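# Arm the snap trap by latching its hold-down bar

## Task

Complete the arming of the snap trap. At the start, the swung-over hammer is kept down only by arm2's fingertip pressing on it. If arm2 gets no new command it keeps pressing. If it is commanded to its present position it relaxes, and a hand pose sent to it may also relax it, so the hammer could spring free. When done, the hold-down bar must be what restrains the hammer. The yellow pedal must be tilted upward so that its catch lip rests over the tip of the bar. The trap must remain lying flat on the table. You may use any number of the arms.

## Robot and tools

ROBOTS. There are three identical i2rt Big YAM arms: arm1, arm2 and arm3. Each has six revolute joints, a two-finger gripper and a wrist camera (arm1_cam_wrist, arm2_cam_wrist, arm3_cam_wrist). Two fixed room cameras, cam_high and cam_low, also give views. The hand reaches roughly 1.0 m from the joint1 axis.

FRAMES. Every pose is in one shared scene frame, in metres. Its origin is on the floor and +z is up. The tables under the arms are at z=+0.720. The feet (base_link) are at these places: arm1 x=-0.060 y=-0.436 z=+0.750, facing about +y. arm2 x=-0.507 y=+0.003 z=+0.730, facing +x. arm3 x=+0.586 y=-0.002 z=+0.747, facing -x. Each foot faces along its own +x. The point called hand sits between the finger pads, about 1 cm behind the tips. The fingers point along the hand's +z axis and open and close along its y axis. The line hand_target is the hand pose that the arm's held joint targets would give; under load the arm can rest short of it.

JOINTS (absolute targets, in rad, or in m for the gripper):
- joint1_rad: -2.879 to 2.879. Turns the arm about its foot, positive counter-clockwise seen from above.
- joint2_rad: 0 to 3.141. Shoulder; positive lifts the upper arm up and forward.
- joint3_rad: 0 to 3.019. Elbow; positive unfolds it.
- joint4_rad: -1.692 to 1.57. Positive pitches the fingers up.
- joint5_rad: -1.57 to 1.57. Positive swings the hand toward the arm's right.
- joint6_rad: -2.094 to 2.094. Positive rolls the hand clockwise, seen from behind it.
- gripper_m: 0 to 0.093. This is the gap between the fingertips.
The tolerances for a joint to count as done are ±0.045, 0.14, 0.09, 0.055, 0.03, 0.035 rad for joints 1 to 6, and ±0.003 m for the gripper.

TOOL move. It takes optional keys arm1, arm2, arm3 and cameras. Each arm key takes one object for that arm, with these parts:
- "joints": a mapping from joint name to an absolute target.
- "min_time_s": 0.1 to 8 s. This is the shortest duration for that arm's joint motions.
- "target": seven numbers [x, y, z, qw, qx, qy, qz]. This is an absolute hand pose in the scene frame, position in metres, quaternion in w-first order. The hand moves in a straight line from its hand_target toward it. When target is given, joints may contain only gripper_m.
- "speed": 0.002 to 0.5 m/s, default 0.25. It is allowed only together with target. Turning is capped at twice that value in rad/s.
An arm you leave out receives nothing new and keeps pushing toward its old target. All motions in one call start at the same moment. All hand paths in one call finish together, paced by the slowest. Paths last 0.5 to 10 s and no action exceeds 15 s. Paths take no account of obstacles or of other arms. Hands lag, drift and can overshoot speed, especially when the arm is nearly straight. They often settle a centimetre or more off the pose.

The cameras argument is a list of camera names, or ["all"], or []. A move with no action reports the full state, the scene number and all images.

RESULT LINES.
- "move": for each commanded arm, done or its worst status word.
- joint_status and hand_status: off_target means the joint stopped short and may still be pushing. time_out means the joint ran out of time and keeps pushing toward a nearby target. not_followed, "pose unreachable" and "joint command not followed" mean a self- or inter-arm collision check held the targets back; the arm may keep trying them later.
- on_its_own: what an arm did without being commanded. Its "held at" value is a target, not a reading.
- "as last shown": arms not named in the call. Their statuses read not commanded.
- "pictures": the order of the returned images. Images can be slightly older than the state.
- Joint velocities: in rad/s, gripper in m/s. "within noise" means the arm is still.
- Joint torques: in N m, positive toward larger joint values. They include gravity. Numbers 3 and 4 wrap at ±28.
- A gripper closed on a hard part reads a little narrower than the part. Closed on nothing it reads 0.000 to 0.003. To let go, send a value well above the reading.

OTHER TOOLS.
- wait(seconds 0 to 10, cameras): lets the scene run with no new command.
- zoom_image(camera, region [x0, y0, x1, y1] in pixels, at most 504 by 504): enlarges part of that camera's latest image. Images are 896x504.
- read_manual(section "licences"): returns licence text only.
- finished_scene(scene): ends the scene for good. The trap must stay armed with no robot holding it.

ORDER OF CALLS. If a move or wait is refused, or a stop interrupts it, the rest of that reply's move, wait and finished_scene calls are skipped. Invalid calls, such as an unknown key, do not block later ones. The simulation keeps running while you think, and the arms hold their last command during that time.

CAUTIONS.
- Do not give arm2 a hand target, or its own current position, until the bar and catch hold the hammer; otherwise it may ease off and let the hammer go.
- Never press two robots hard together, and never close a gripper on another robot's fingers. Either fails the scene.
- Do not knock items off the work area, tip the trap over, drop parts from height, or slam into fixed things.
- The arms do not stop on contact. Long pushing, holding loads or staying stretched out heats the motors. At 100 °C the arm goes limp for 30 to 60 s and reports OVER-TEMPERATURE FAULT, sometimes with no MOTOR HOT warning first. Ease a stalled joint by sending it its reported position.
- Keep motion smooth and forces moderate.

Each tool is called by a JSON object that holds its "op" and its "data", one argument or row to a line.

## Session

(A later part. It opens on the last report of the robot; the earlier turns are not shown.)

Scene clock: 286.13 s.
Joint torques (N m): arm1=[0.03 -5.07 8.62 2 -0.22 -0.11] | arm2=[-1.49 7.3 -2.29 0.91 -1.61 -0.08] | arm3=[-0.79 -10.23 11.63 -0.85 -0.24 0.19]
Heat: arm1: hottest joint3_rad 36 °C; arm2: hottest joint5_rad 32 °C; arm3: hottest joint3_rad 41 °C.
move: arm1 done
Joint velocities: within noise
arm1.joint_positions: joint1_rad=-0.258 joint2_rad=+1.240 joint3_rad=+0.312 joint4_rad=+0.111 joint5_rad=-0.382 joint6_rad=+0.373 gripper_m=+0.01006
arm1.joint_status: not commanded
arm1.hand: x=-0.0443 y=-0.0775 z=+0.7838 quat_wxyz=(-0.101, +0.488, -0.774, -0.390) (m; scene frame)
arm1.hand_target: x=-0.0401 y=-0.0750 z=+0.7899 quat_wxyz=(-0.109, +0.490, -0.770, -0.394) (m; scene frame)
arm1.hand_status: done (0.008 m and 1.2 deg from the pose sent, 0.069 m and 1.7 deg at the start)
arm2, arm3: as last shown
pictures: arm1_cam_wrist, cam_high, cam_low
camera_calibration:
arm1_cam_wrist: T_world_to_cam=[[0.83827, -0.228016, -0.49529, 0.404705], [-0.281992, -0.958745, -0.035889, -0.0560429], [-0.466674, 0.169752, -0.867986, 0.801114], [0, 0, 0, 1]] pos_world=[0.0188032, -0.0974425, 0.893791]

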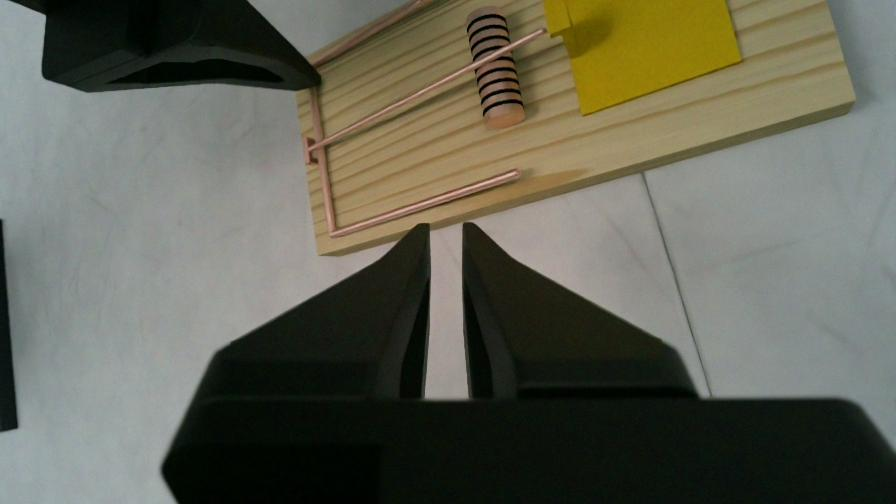

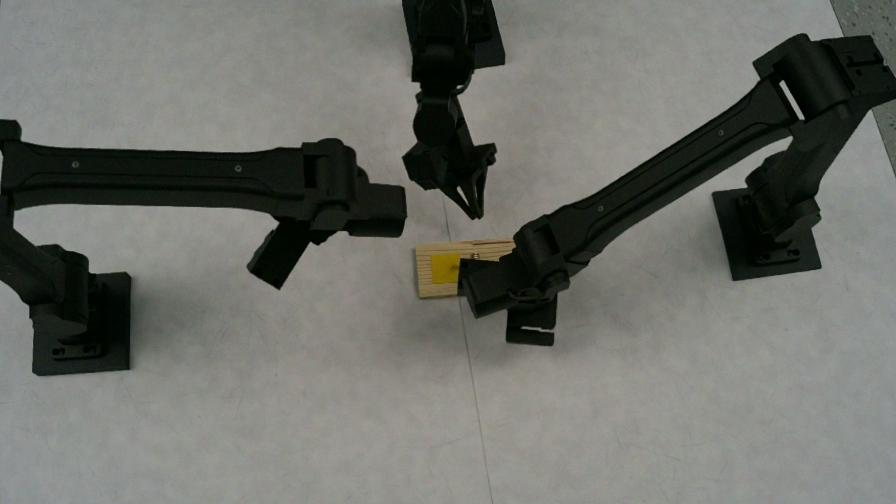

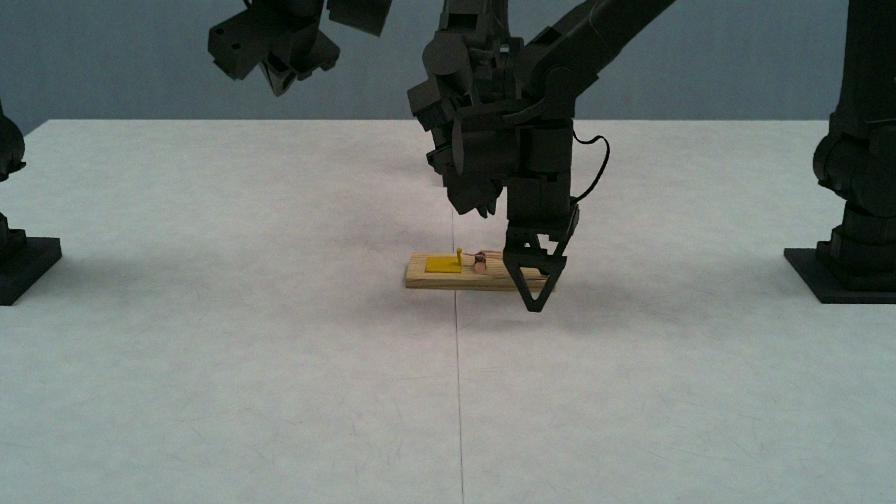

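{"op": "move", "data": {
  "arm1": {"target":[0.032,-0.06,0.80,-0.2492,0.6405,-0.6891,-0.2316],"speed":0.25,"joints":{"gripper_m":0.0}}
}}

{"op": "move", "data": {
  "arm1": {"target":[0.024,-0.019,0.768,-0.2492,0.6405,-0.6891,-0.2316],"speed":0.1},
  "cameras": ["arm1_cam_wrist","cam_low"]
}}

{"op": "zoom_image", "data": {
  "camera": "cam_low",
  "region": [400, 210, 580, 310]
}}

Scene clock: 303.77 s.
Joint torques (N m): arm1=[0.15 -4.13 13.15 1.95 0.09 -0.1] | arm2=[-0.91 7.59 -2.66 0.92 -1.61 0.02] | arm3=[-1.14 -10.46 11.73 -0.95 -0.25 0.18]
Heat: arm1: hottest joint3_rad 35 °C; arm2: hottest joint5_rad 33 °C; arm3: hottest joint3_rad 41 °C.
move: arm1 off_target
Joint velocities: within noise
arm1.joint_positions: joint1_rad=-0.325 joint2_rad=+1.221 joint3_rad=+0.402 joint4_rad=-0.105 joint5_rad=-0.145 joint6_rad=-0.165 gripper_m=+0.00086
arm1.joint_status: all done
arm1.hand: x=+0.0212 y=-0.0795 z=+0.7843 quat_wxyz=(-0.232, +0.642, -0.695, -0.227) (m; scene frame)
arm1.hand_target: x=+0.0317 y=-0.0611 z=+0.8007 quat_wxyz=(-0.249, +0.640, -0.689, -0.231) (m; scene frame)
arm1.hand_status: off_target (0.027 m and 2.2 deg from the pose sent, 0.080 m and 32.0 deg at the start)
arm2, arm3: as last shown
pictures: none

Scene clock: 305.07 s.
Joint torques (N m): arm1=[1.73 -5.66 11.55 2.76 0.18 0.24] | arm2=[-0.85 7.53 -2.62 0.83 -1.63 0] | arm3=[-0.97 -10.05 11.66 -0.95 -0.22 0.19]
Heat: arm1: hottest joint3_rad 36 °C; arm2: hottest joint5_rad 33 °C; arm3: hottest joint3_rad 41 °C.
move: arm1 off_target
Joint velocities: within noise
arm1.joint_positions: joint1_rad=-0.286 joint2_rad=+1.424 joint3_rad=+0.467 joint4_rad=+0.027 joint5_rad=-0.108 joint6_rad=-0.146 gripper_m=+0.00086
arm1.joint_status: not commanded
arm1.hand: x=+0.0219 y=-0.0434 z=+0.7548 quat_wxyz=(-0.232, +0.646, -0.694, -0.218) (m; scene frame)
arm1.hand_target: x=+0.0237 y=-0.0203 z=+0.7689 quat_wxyz=(-0.249, +0.640, -0.689, -0.232) (m; scene frame)
arm1.hand_status: off_target (0.028 m and 2.7 deg from the pose sent, 0.063 m and 2.2 deg at the start)
arm2, arm3: as last shown
pictures: arm1_cam_wrist, cam_low
camera_calibration:
arm1_cam_wrist: T_world_to_cam=[[0.997014, -0.0766091, 0.00970191, -0.0353323], [-0.0763814, -0.996836, -0.0219986, -0.0223621], [0.0113565, 0.0211918, -0.999711, 0.883549], [0, 0, 0, 1]] pos_world=[0.0234847, -0.0437221, 0.883144]

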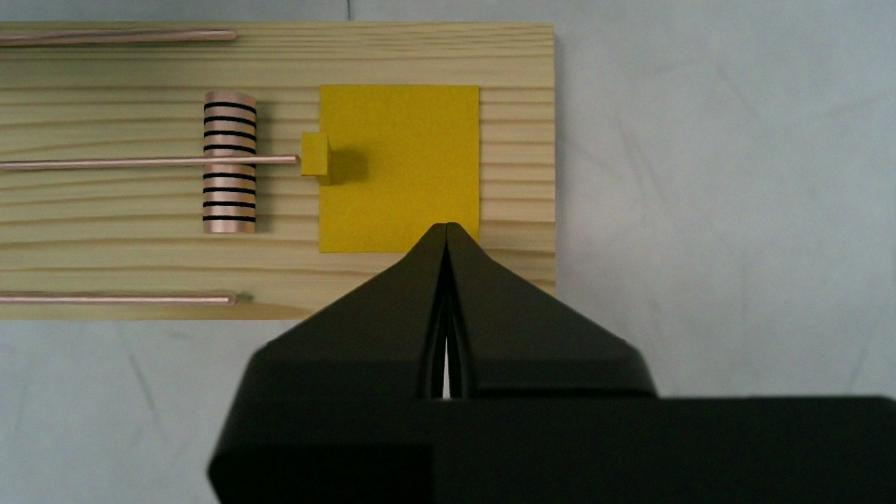

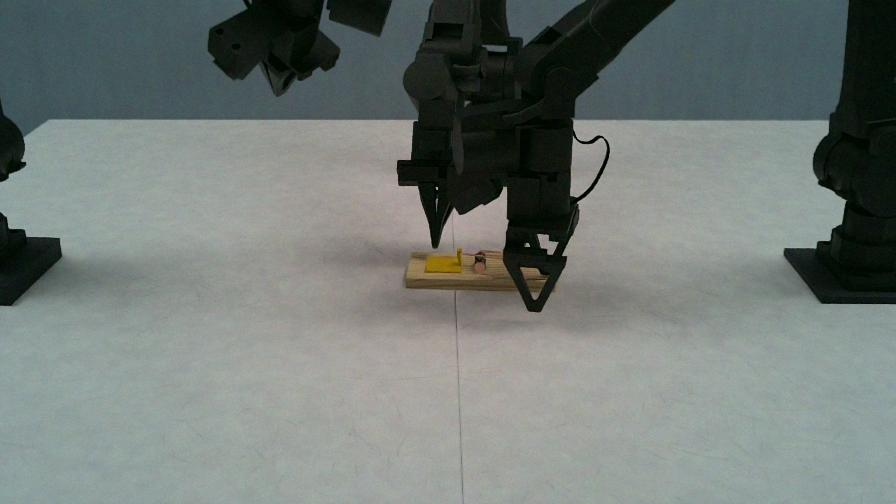

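Scaled by 2.800 from the camera's 896x504 image, which has a finer 1280x720 frame.

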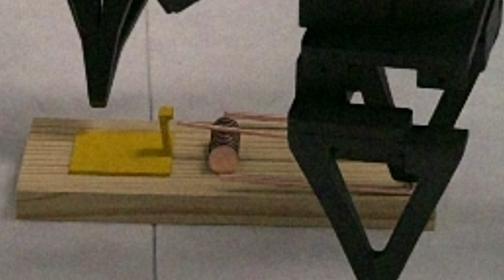

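{"op": "move", "data": {
  "arm1": {"target":[0.022,0.005,0.776,-0.2492,0.6405,-0.6891,-0.2316],"speed":0.08},
  "cameras": ["arm1_cam_wrist","cam_low"]
}}

{"op": "zoom_image", "data": {
  "camera": "cam_low",
  "region": [400, 210, 580, 310]
}}

Scene clock: 310.23 s.
Joint torques (N m): arm1=[2.02 -6.48 11.95 1.99 0.2 0.2] | arm2=[-1.96 7.88 -2.47 0.92 -1.63 0.01] | arm3=[-0.97 -10.46 11.66 -0.96 -0.21 0.19]
Heat: arm1: hottest joint3_rad 36 °C; arm2: hottest joint5_rad 33 °C; arm3: hottest joint3_rad 42 °C.
move: arm1 off_target
Joint velocities: within noise
arm1.joint_positions: joint1_rad=-0.263 joint2_rad=+1.457 joint3_rad=+0.534 joint4_rad=+0.015 joint5_rad=-0.094 joint6_rad=-0.129 gripper_m=+0.00086
arm1.joint_status: not commanded
arm1.hand: x=+0.0217 y=-0.0150 z=+0.7651 quat_wxyz=(-0.240, +0.645, -0.691, -0.223) (m; scene frame)
arm1.hand_target: x=+0.0217 y=+0.0042 z=+0.7766 quat_wxyz=(-0.249, +0.640, -0.689, -0.232) (m; scene frame)
arm1.hand_status: off_target (0.023 m and 1.5 deg from the pose sent, 0.053 m and 2.6 deg at the start)
arm2, arm3: as last shown
pictures: arm1_cam_wrist, cam_low
camera_calibration:
arm1_cam_wrist: T_world_to_cam=[[0.996955, -0.076724, 0.013965, -0.0363473], [-0.076074, -0.996205, -0.0422844, 0.0216805], [0.0171562, 0.0410932, -0.999008, 0.892896], [0, 0, 0, 1]] pos_world=[0.0225672, -0.0178825, 0.893434]

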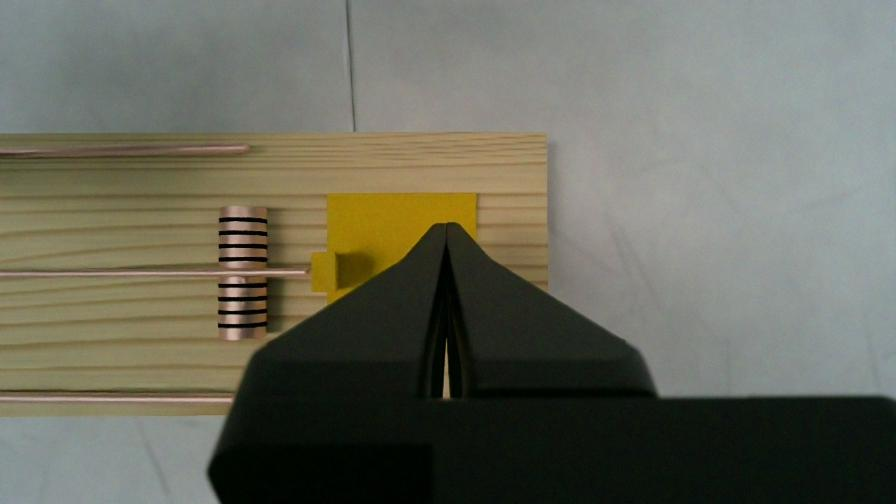

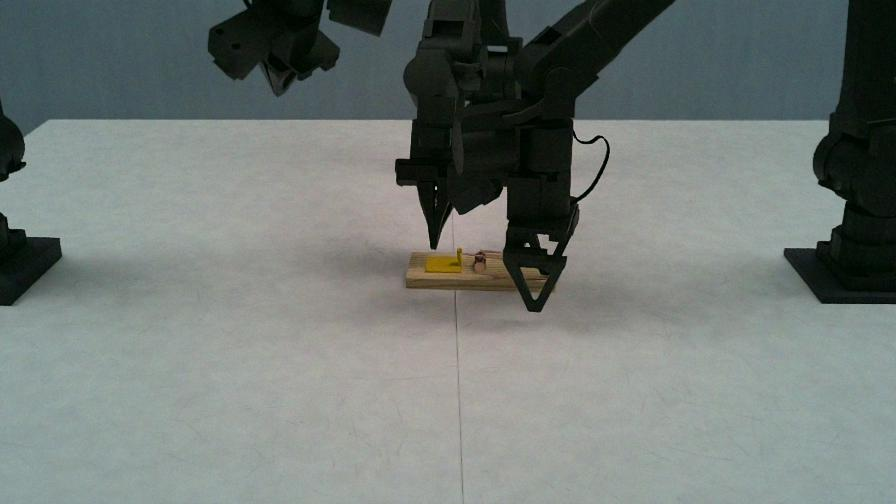

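Scaled by 2.800 from the camera's 896x504 image, which has a finer 1280x720 frame.

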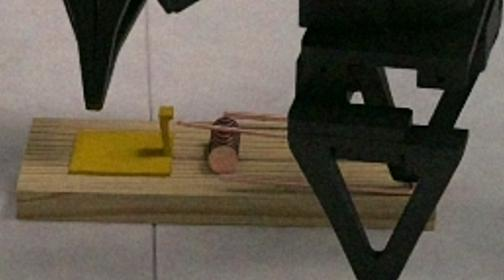

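{"op": "move", "data": {
  "arm1": {"target":[0.022,0.003,0.767,-0.2492,0.6405,-0.6891,-0.2316],"speed":0.08}
}}

{"op": "move", "data": {
  "arm1": {"target":[0.002,0.003,0.767,-0.2492,0.6405,-0.6891,-0.2316],"speed":0.04},
  "cameras": ["arm1_cam_wrist","cam_low"]
}}

{"op": "zoom_image", "data": {
  "camera": "cam_low",
  "region": [400, 210, 580, 310]
}}

{"op": "zoom_image", "data": {
  "camera": "arm1_cam_wrist",
  "region": [250, 130, 530, 330]
}}

Scene clock: 315.93 s.
Joint torques (N m): arm1=[1.61 -6.65 10.58 2.73 0.16 0.22] | arm2=[-0.91 7.24 -2.33 0.79 -1.61 -0.03] | arm3=[-0.91 -10.34 11.73 -0.96 -0.21 0.18]
Heat: arm1: hottest joint3_rad 37 °C; arm2: hottest joint5_rad 33 °C; arm3: hottest joint3_rad 42 °C.
move: arm1 off_target
Joint velocities: within noise
arm1.joint_positions: joint1_rad=-0.263 joint2_rad=+1.480 joint3_rad=+0.534 joint4_rad=+0.028 joint5_rad=-0.094 joint6_rad=-0.129 gripper_m=+0.00086
arm1.joint_status: not commanded
arm1.hand: x=+0.0216 y=-0.0152 z=+0.7576 quat_wxyz=(-0.237, +0.645, -0.692, -0.220) (m; scene frame)
arm1.hand_target: x=+0.0217 y=+0.0023 z=+0.7675 quat_wxyz=(-0.249, +0.640, -0.689, -0.232) (m; scene frame)
arm1.hand_status: off_target (0.020 m and 2.1 deg from the pose sent, 0.018 m and 1.5 deg at the start)
arm2, arm3: as last shown
pictures: none

Scene clock: 317.07 s.
Joint torques (N m): arm1=[1.67 -7.12 9.7 2.73 0.25 0.21] | arm2=[-1.49 7.06 -2.59 0.77 -1.6 0.02] | arm3=[-0.73 -9.52 11.67 -0.92 -0.24 0.17]
Heat: arm1: hottest joint3_rad 37 °C; arm2: hottest joint5_rad 33 °C; arm3: hottest joint3_rad 42 °C.
move: arm1 off_target
Joint velocities: within noise
arm1.joint_positions: joint1_rad=-0.205 joint2_rad=+1.480 joint3_rad=+0.534 joint4_rad=+0.035 joint5_rad=-0.057 joint6_rad=-0.085 gripper_m=+0.00086
arm1.joint_status: not commanded
arm1.hand: x=+0.0038 y=-0.0107 z=+0.7583 quat_wxyz=(-0.238, +0.646, -0.691, -0.220) (m; scene frame)
arm1.hand_target: x=+0.0019 y=+0.0027 z=+0.7673 quat_wxyz=(-0.249, +0.640, -0.689, -0.232) (m; scene frame)
arm1.hand_status: off_target (0.016 m and 1.9 deg from the pose sent, 0.028 m and 2.1 deg at the start)
arm2, arm3: as last shown
pictures: arm1_cam_wrist, cam_low
camera_calibration:
arm1_cam_wrist: T_world_to_cam=[[0.996997, -0.0759459, 0.0151236, -0.0189229], [-0.0753741, -0.996529, -0.0353452, 0.0190662], [0.0177555, 0.0340991, -0.999261, 0.886336], [0, 0, 0, 1]] pos_world=[0.00456588, -0.0126604, 0.886641]

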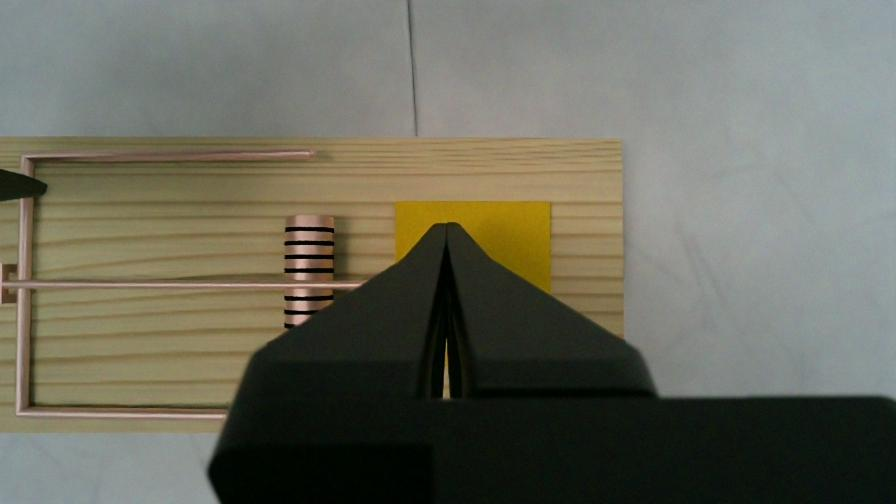

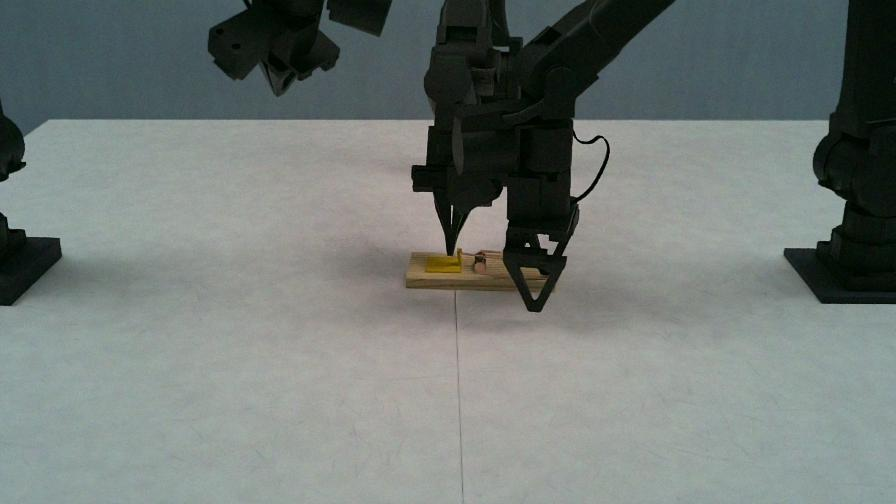

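Scaled by 2.800 from the camera's 896x504 image, which has a finer 1280x720 frame.

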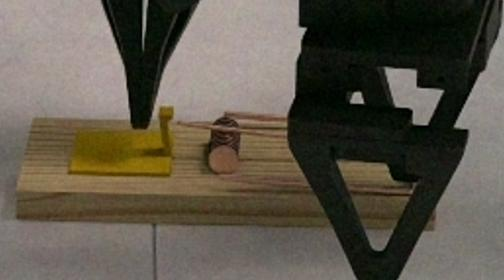

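Scaled by 1.800 from the camera's 896x504 image, which has a finer 1280x720 frame.

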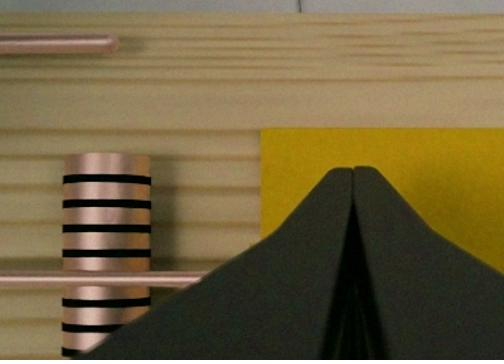

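{"op": "move", "data": {
  "arm1": {"target":[-0.008,-0.005,0.767,-0.2492,0.6405,-0.6891,-0.2316],"speed":0.04},
  "cameras": ["arm1_cam_wrist","cam_low"]
}}

{"op": "zoom_image", "data": {
  "camera": "cam_low",
  "region": [400, 210, 580, 310]
}}

{"op": "zoom_image", "data": {
  "camera": "arm1_cam_wrist",
  "region": [250, 130, 530, 330]
}}

Scene clock: 324.97 s.
Joint torques (N m): arm1=[2.2 -8 8.12 2.7 0.21 0.21] | arm2=[-0.97 6.42 -2.45 0.77 -1.58 0] | arm3=[-0.56 -10.17 11.63 -0.94 -0.28 0.2]
Heat: arm1: hottest joint3_rad 38 °C; arm2: hottest joint5_rad 33 °C; arm3: hottest joint3_rad 42 °C.
move: arm1 off_target
Joint velocities: within noise
arm1.joint_positions: joint1_rad=-0.180 joint2_rad=+1.480 joint3_rad=+0.526 joint4_rad=+0.040 joint5_rad=-0.041 joint6_rad=-0.065 gripper_m=+0.00086
arm1.joint_status: not commanded
arm1.hand: x=-0.0045 y=-0.0126 z=+0.7559 quat_wxyz=(-0.237, +0.646, -0.692, -0.219) (m; scene frame)
arm1.hand_target: x=-0.0080 y=-0.0051 z=+0.7669 quat_wxyz=(-0.249, +0.640, -0.689, -0.232) (m; scene frame)
arm1.hand_status: off_target (0.014 m and 2.1 deg from the pose sent, 0.016 m and 1.9 deg at the start)
arm2.joint_positions: joint1_rad=+0.224 joint2_rad=+1.642 joint3_rad=+0.969 joint4_rad=-0.885 joint5_rad=+0.024 joint6_rad=+0.425 gripper_m=+0.09396
arm2.joint_status: not commanded
arm2.hand: x=-0.0971 y=+0.0848 z=+0.7483 quat_wxyz=(-0.011, -0.109, -0.994, +0.011) (m; scene frame)
arm2.hand_target: x=-0.1849 y=+0.0686 z=+0.6527 quat_wxyz=(+0.139, -0.116, -0.983, +0.036) (m; scene frame)
arm2.hand_status: not commanded
arm3.joint_positions: joint1_rad=+0.006 joint2_rad=+1.514 joint3_rad=+1.231 joint4_rad=-1.622 joint5_rad=-0.548 joint6_rad=+2.072 gripper_m=+0.00049
arm3.joint_status: not commanded
arm3.hand: x=+0.2184 y=-0.0741 z=+0.9392 quat_wxyz=(+0.002, +0.424, -0.848, +0.318) (m; scene frame)
arm3.hand_target: x=+0.2009 y=-0.0691 z=+0.9499 quat_wxyz=(+0.013, +0.418, -0.853, +0.313) (m; scene frame)
arm3.hand_status: not commanded
pictures: arm1_cam_wrist, cam_low
camera_calibration:
arm1_cam_wrist: T_world_to_cam=[[0.996908, -0.0769877, 0.0157012, -0.0112425], [-0.0764696, -0.996581, -0.0312869, 0.0133815], [0.0180562, 0.0299895, -0.999387, 0.884292], [0, 0, 0, 1]] pos_world=[-0.00373588, -0.0140492, 0.884345]

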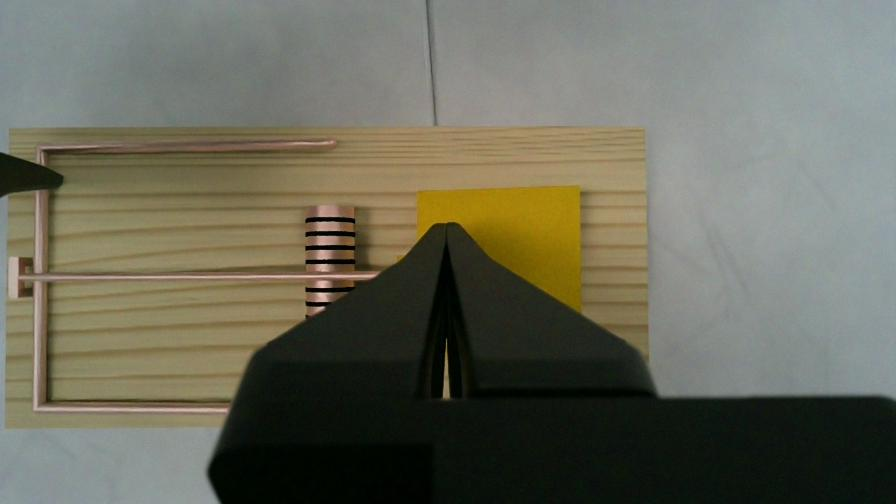

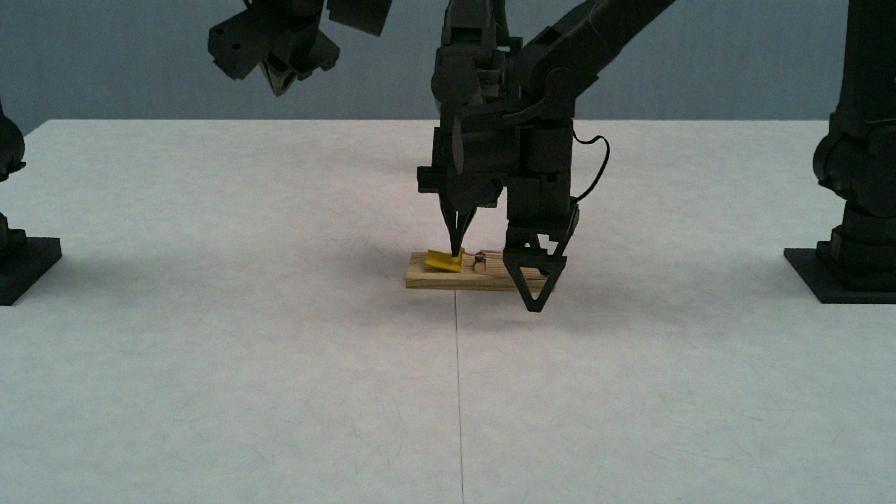

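Scaled by 2.800 from the camera's 896x504 image, which has a finer 1280x720 frame.

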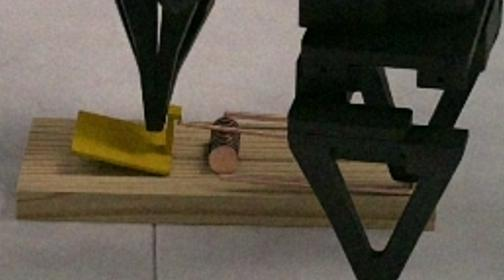

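Scaled by 1.800 from the camera's 896x504 image, which has a finer 1280x720 frame.

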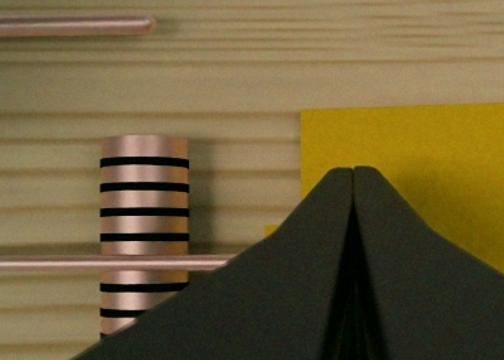

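{"op": "move", "data": {
  "arm1": {"target":[-0.011,-0.005,0.767,-0.2492,0.6405,-0.6891,-0.2316],"speed":0.03},
  "cameras": ["arm1_cam_wrist","cam_low"]
}}

{"op": "zoom_image", "data": {
  "camera": "cam_low",
  "region": [420, 220, 540, 300]
}}

Scene clock: 333.60 s.
Joint torques (N m): arm1=[2.08 -8.29 8.1 2.85 0.18 0.22] | arm2=[-1.32 8 -2.61 0.99 -1.62 0.02] | arm3=[-0.32 -10.23 11.7 -1.05 -0.21 0.2]
Heat: arm1: hottest joint3_rad 37 °C; arm2: hottest joint5_rad 33 °C; arm3: hottest joint3_rad 42 °C.
move: arm1 off_target
Joint velocities: within noise
arm1.joint_positions: joint1_rad=-0.173 joint2_rad=+1.480 joint3_rad=+0.526 joint4_rad=+0.040 joint5_rad=-0.033 joint6_rad=-0.057 gripper_m=+0.00086
arm1.joint_status: not commanded
arm1.hand: x=-0.0062 y=-0.0124 z=+0.7559 quat_wxyz=(-0.238, +0.645, -0.693, -0.218) (m; scene frame)
arm1.hand_target: x=-0.0110 y=-0.0051 z=+0.7669 quat_wxyz=(-0.249, +0.640, -0.689, -0.232) (m; scene frame)
arm1.hand_status: off_target (0.014 m and 2.2 deg from the pose sent, 0.015 m and 2.1 deg at the start)
arm2, arm3: as last shown
pictures: arm1_cam_wrist, cam_low
camera_calibration:
arm1_cam_wrist: T_world_to_cam=[[0.996632, -0.0802165, 0.0170397, -0.0106465], [-0.0796645, -0.996342, -0.0309189, 0.0131971], [0.0194576, 0.0294573, -0.999377, 0.884209], [0, 0, 0, 1]] pos_world=[-0.00554262, -0.0137516, 0.884247]

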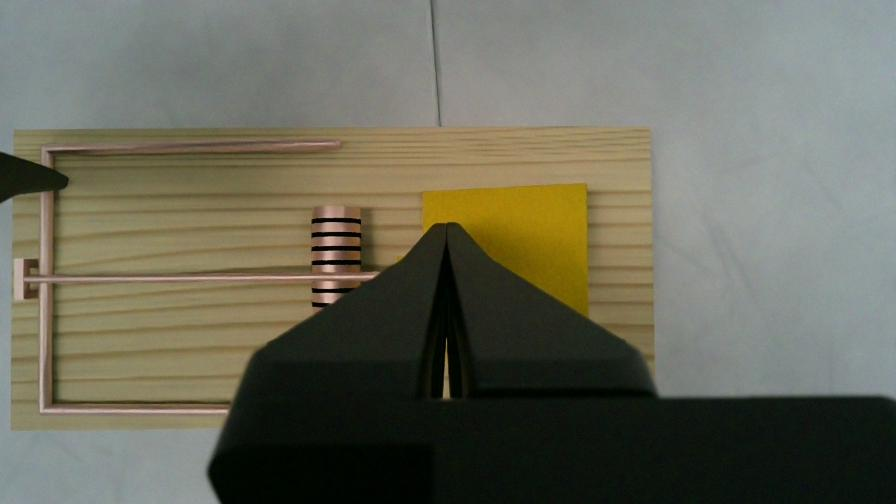

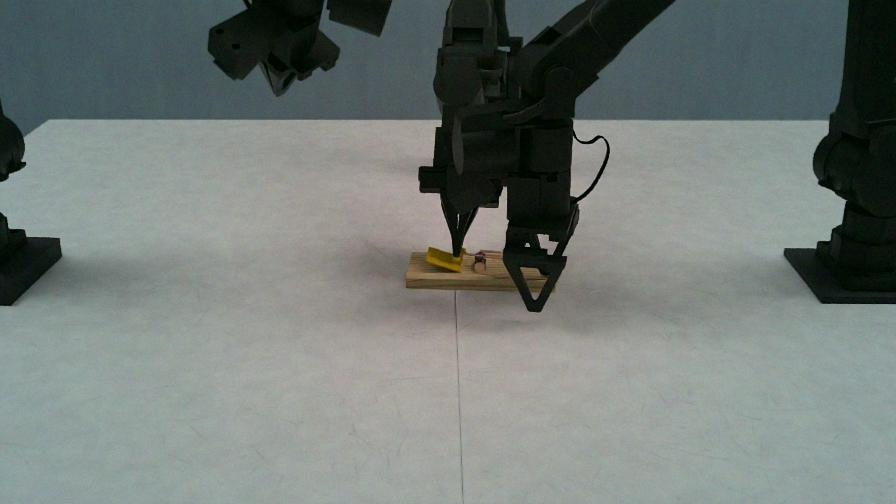

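Scaled by 4.200 from the camera's 896x504 image, which has a finer 1280x720 frame.

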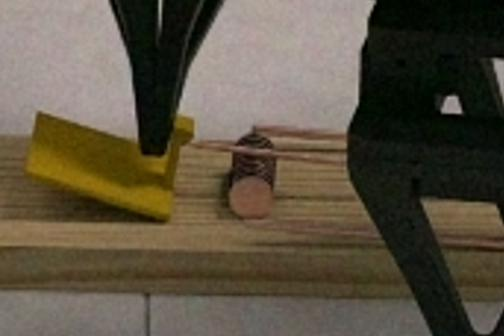

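{"op": "move", "data": {
  "arm1": {"target":[-0.0155,-0.005,0.767,-0.2492,0.6405,-0.6891,-0.2316],"speed":0.03},
  "cameras": ["arm1_cam_wrist","cam_low"]
}}

{"op": "zoom_image", "data": {
  "camera": "cam_low",
  "region": [420, 220, 540, 300]
}}

{"op": "zoom_image", "data": {
  "camera": "arm1_cam_wrist",
  "region": [250, 130, 530, 330]
}}

Scene clock: 342.40 s.
Joint torques (N m): arm1=[2.73 -8 8.01 2.66 -0.06 0.21] | arm2=[-1.61 7.71 -2.5 0.94 -1.6 -0.02] | arm3=[-0.85 -10.17 11.78 -0.88 -0.21 0.15]
Heat: arm1: hottest joint3_rad 36 °C; arm2: hottest joint5_rad 33 °C; arm3: hottest joint3_rad 42 °C.
move: arm1 off_target
Joint velocities: within noise
arm1.joint_positions: joint1_rad=-0.166 joint2_rad=+1.479 joint3_rad=+0.525 joint4_rad=+0.042 joint5_rad=-0.019 joint6_rad=-0.048 gripper_m=+0.00086
arm1.joint_status: not commanded
arm1.hand: x=-0.0065 y=-0.0125 z=+0.7560 quat_wxyz=(-0.241, +0.642, -0.695, -0.215) (m; scene frame)
arm1.hand_target: x=-0.0155 y=-0.0051 z=+0.7669 quat_wxyz=(-0.249, +0.640, -0.689, -0.232) (m; scene frame)
arm1.hand_status: off_target (0.016 m and 2.3 deg from the pose sent, 0.016 m and 2.1 deg at the start)
arm2, arm3: as last shown
pictures: arm1_cam_wrist, cam_low
camera_calibration:
arm1_cam_wrist: T_world_to_cam=[[0.995694, -0.0898067, 0.0230038, -0.0149503], [-0.089055, -0.995517, -0.0318475, 0.013772], [0.0257608, 0.0296617, -0.999228, 0.884354], [0, 0, 0, 1]] pos_world=[-0.00666924, -0.0138638, 0.884453]

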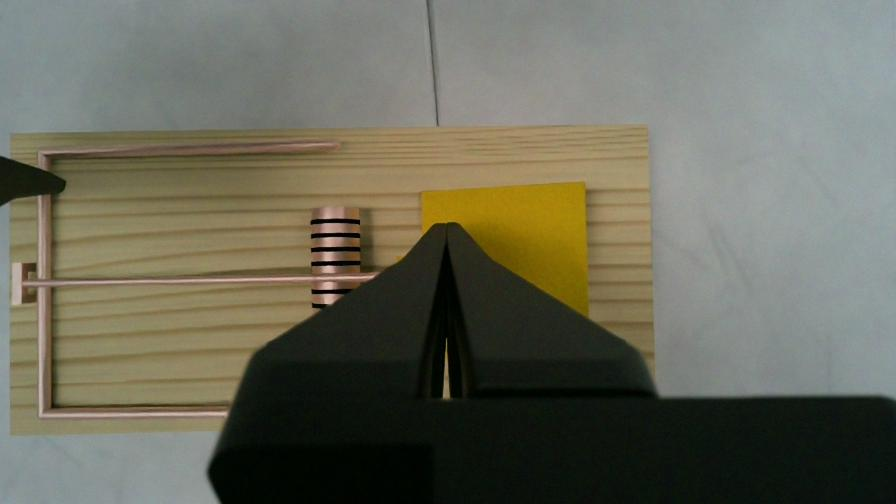

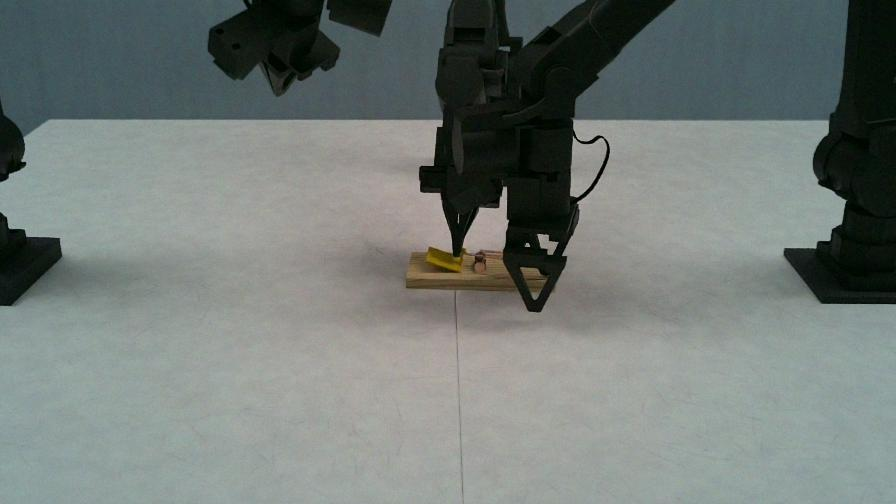

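Scaled by 4.200 from the camera's 896x504 image, which has a finer 1280x720 frame.

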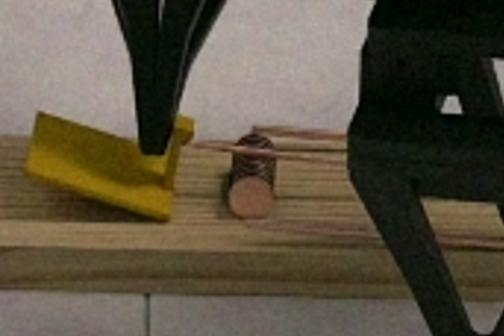

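Scaled by 1.800 from the camera's 896x504 image, which has a finer 1280x720 frame.

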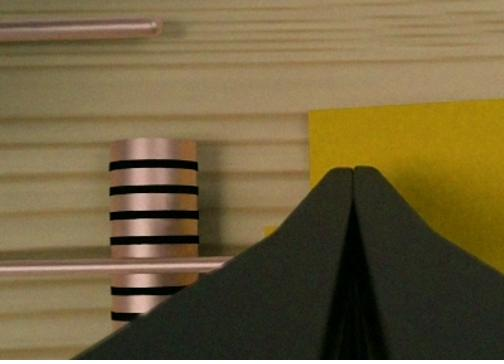

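{"op": "move", "data": {
  "arm1": {"target":[-0.012,-0.005,0.767,-0.2492,0.6405,-0.6891,-0.2316],"speed":0.03},
  "arm2": {"joints":{"joint2_rad":1.6,"joint3_rad":0.969,"joint4_rad":-0.885,"joint5_rad":0.02,"joint1_rad":0.224},"min_time_s":4},
  "cameras": ["arm1_cam_wrist","cam_low"]
}}

{"op": "zoom_image", "data": {
  "camera": "cam_low",
  "region": [420, 220, 580, 310]
}}

Scene clock: 350.83 s.
Joint torques (N m): arm1=[1.85 -8.35 8.17 2.73 -0.15 0.13] | arm2=[-1.14 -12.51 5.09 0.51 -0.19 0.05] | arm3=[-0.85 -10.29 11.67 -0.91 -0.23 0.2]
Heat: arm1: hottest joint3_rad 36 °C; arm2: hottest joint5_rad 33 °C; arm3: hottest joint3_rad 42 °C.
move: arm1 off_target; arm2 done
Joint velocities: within noise
arm1.joint_positions: joint1_rad=-0.166 joint2_rad=+1.479 joint3_rad=+0.525 joint4_rad=+0.042 joint5_rad=-0.023 joint6_rad=-0.048 gripper_m=+0.00086
arm1.joint_status: not commanded
arm1.hand: x=-0.0072 y=-0.0124 z=+0.7561 quat_wxyz=(-0.240, +0.642, -0.695, -0.216) (m; scene frame)
arm1.hand_target: x=-0.0120 y=-0.0051 z=+0.7670 quat_wxyz=(-0.249, +0.640, -0.689, -0.232) (m; scene frame)
arm1.hand_status: off_target (0.014 m and 2.2 deg from the pose sent, 0.014 m and 2.3 deg at the start)
arm2.joint_positions: joint1_rad=+0.224 joint2_rad=+1.621 joint3_rad=+0.971 joint4_rad=-0.885 joint5_rad=+0.025 joint6_rad=+0.421 gripper_m=+0.09396
arm2.joint_status: all done
arm2.hand: x=-0.0939 y=+0.0854 z=+0.7571 quat_wxyz=(-0.022, -0.107, -0.994, +0.007) (m; scene frame)
arm2.hand_target: x=-0.0931 y=+0.0865 z=+0.7648 quat_wxyz=(-0.030, -0.108, -0.994, +0.002) (m; scene frame)
arm2.hand_status: not commanded
arm3: as last shown
pictures: arm1_cam_wrist, cam_low
camera_calibration:
arm1_cam_wrist: T_world_to_cam=[[0.995998, -0.0873006, 0.0191416, -0.0112125], [-0.08666, -0.995722, -0.0320721, 0.01396], [0.0218597, 0.0302849, -0.999302, 0.884403], [0, 0, 0, 1]] pos_world=[-0.00695538, -0.0138627, 0.884449]

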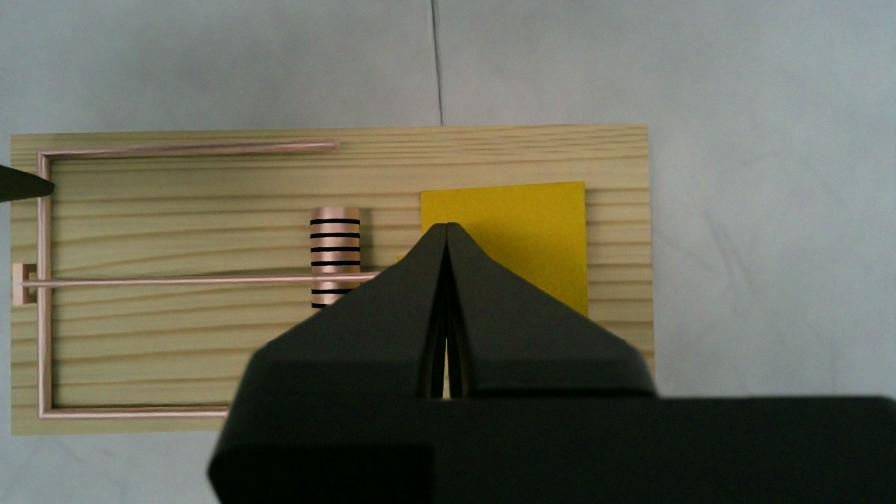

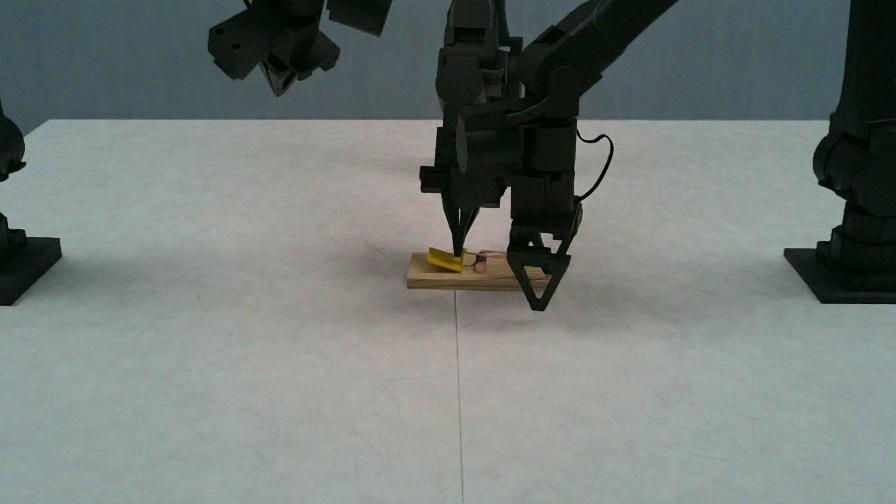

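Scaled by 3.150 from the camera's 896x504 image, which has a finer 1280x720 frame.

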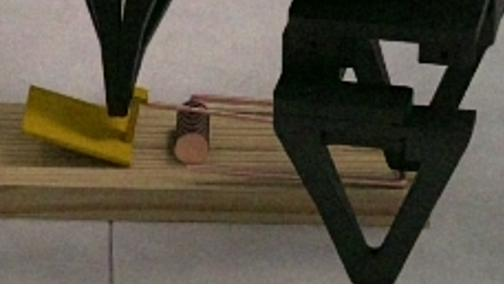

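{"op": "move", "data": {
  "arm2": {"joints":{"joint2_rad":1.4},"min_time_s":2}
}}

{"op": "move", "data": {
  "arm1": {"target":[0.012,-0.008,0.775,-0.2492,0.6405,-0.6891,-0.2316],"speed":0.04}
}}

{"op": "move", "data": {
  "arm1": {"target":[0.03,-0.07,0.84,-0.2492,0.6405,-0.6891,-0.2316],"speed":0.2},
  "cameras": ["arm1_cam_wrist","cam_low"]
}}

{"op": "zoom_image", "data": {
  "camera": "cam_low",
  "region": [400, 210, 580, 310]
}}

Scene clock: 357.63 s.
Joint torques (N m): arm1=[2.26 -8.47 8.16 2.69 -0.14 0.14] | arm2=[0.21 -10.11 6.6 0.98 -0.12 0.06] | arm3=[-0.79 -10.17 11.64 -0.95 -0.26 0.22]
Heat: arm1: hottest joint3_rad 36 °C; arm2: hottest joint5_rad 32 °C; arm3: hottest joint3_rad 42 °C.
move: arm2 done
Joint velocities: within noise
arm1, arm3: as last shown
arm2.joint_positions: joint1_rad=+0.224 joint2_rad=+1.421 joint3_rad=+0.966 joint4_rad=-0.885 joint5_rad=+0.024 joint6_rad=+0.421 gripper_m=+0.09396
arm2.joint_status: all done
arm2.hand: x=-0.0837 y=+0.0880 z=+0.8366 quat_wxyz=(-0.114, -0.107, -0.987, -0.023) (m; scene frame)
arm2.hand_target: x=-0.0824 y=+0.0890 z=+0.8464 quat_wxyz=(-0.125, -0.108, -0.986, -0.029) (m; scene frame)
arm2.hand_status: not commanded
pictures: none

Scene clock: 358.93 s.
Joint torques (N m): arm1=[0.15 -8.23 9.28 1.99 -0.08 -0.08] | arm2=[-0.38 -10.34 6.48 0.88 -0.17 0.08] | arm3=[-0.97 -10.52 11.63 -1.1 -0.24 0.18]
Heat: arm1: hottest joint3_rad 36 °C; arm2: hottest joint5_rad 32 °C; arm3: hottest joint3_rad 42 °C.
move: arm1 off_target
Joint velocities: within noise
arm1.joint_positions: joint1_rad=-0.219 joint2_rad=+1.456 joint3_rad=+0.525 joint4_rad=+0.026 joint5_rad=-0.072 joint6_rad=-0.082 gripper_m=+0.00086
arm1.joint_status: not commanded
arm1.hand: x=+0.0067 y=-0.0147 z=+0.7634 quat_wxyz=(-0.238, +0.641, -0.694, -0.226) (m; scene frame)
arm1.hand_target: x=+0.0120 y=-0.0081 z=+0.7749 quat_wxyz=(-0.249, +0.640, -0.689, -0.231) (m; scene frame)
arm1.hand_status: off_target (0.014 m and 1.6 deg from the pose sent, 0.027 m and 2.2 deg at the start)
arm2, arm3: as last shown
pictures: none

Scene clock: 360.30 s.
Joint torques (N m): arm1=[-0.21 -5.19 10.97 1.89 -0.13 -0.06] | arm2=[-0.44 -10.23 6.38 0.85 -0.12 0.02] | arm3=[-0.62 -10.58 11.71 -1.01 -0.24 0.17]
Heat: arm1: hottest joint3_rad 36 °C; arm2: hottest joint5_rad 31 °C; arm3: hottest joint3_rad 42 °C.
move: arm1 done
Joint velocities: within noise
arm1.joint_positions: joint1_rad=-0.328 joint2_rad=+1.102 joint3_rad=+0.478 joint4_rad=-0.281 joint5_rad=-0.142 joint6_rad=-0.168 gripper_m=+0.00086
arm1.joint_status: not commanded
arm1.hand: x=+0.0252 y=-0.0722 z=+0.8320 quat_wxyz=(-0.240, +0.640, -0.693, -0.229) (m; scene frame)
arm1.hand_target: x=+0.0299 y=-0.0700 z=+0.8400 quat_wxyz=(-0.249, +0.640, -0.689, -0.231) (m; scene frame)
arm1.hand_status: done (0.010 m and 1.1 deg from the pose sent, 0.097 m and 1.6 deg at the start)
arm2, arm3: as last shown
pictures: arm1_cam_wrist, cam_low
camera_calibration:
arm1_cam_wrist: T_world_to_cam=[[0.996601, -0.0823696, 0.0014137, -0.035148], [-0.0821871, -0.995279, -0.0516261, -0.0241146], [0.00565945, 0.0513344, -0.998665, 0.962791], [0, 0, 0, 1]] pos_world=[0.0275977, -0.0763203, 0.960311]

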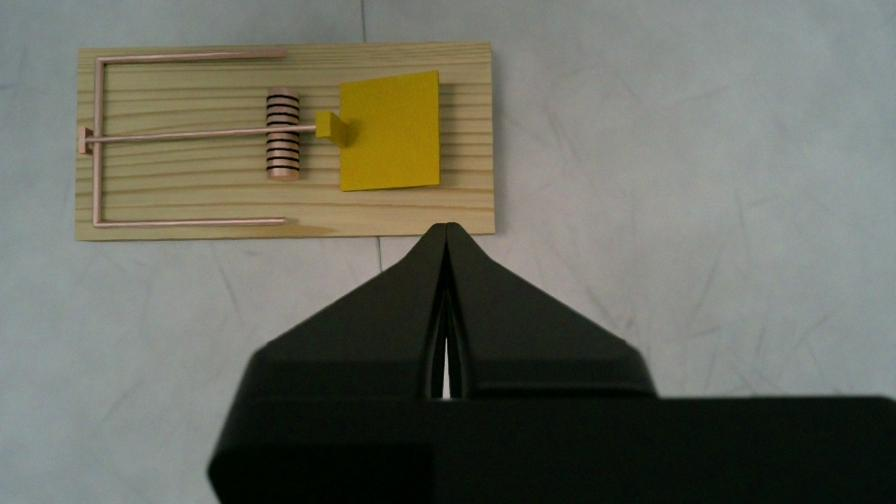

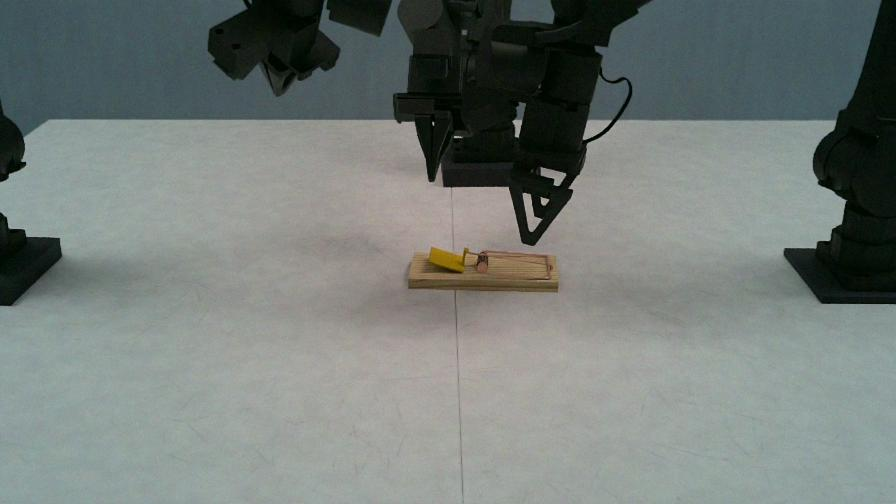

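Scaled by 2.800 from the camera's 896x504 image, which has a finer 1280x720 frame.

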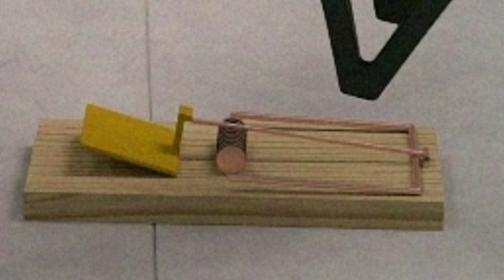

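Set and holding.

{"op": "finished_scene", "data": {
  "scene": 1
}}

The scene is finished: the task was done.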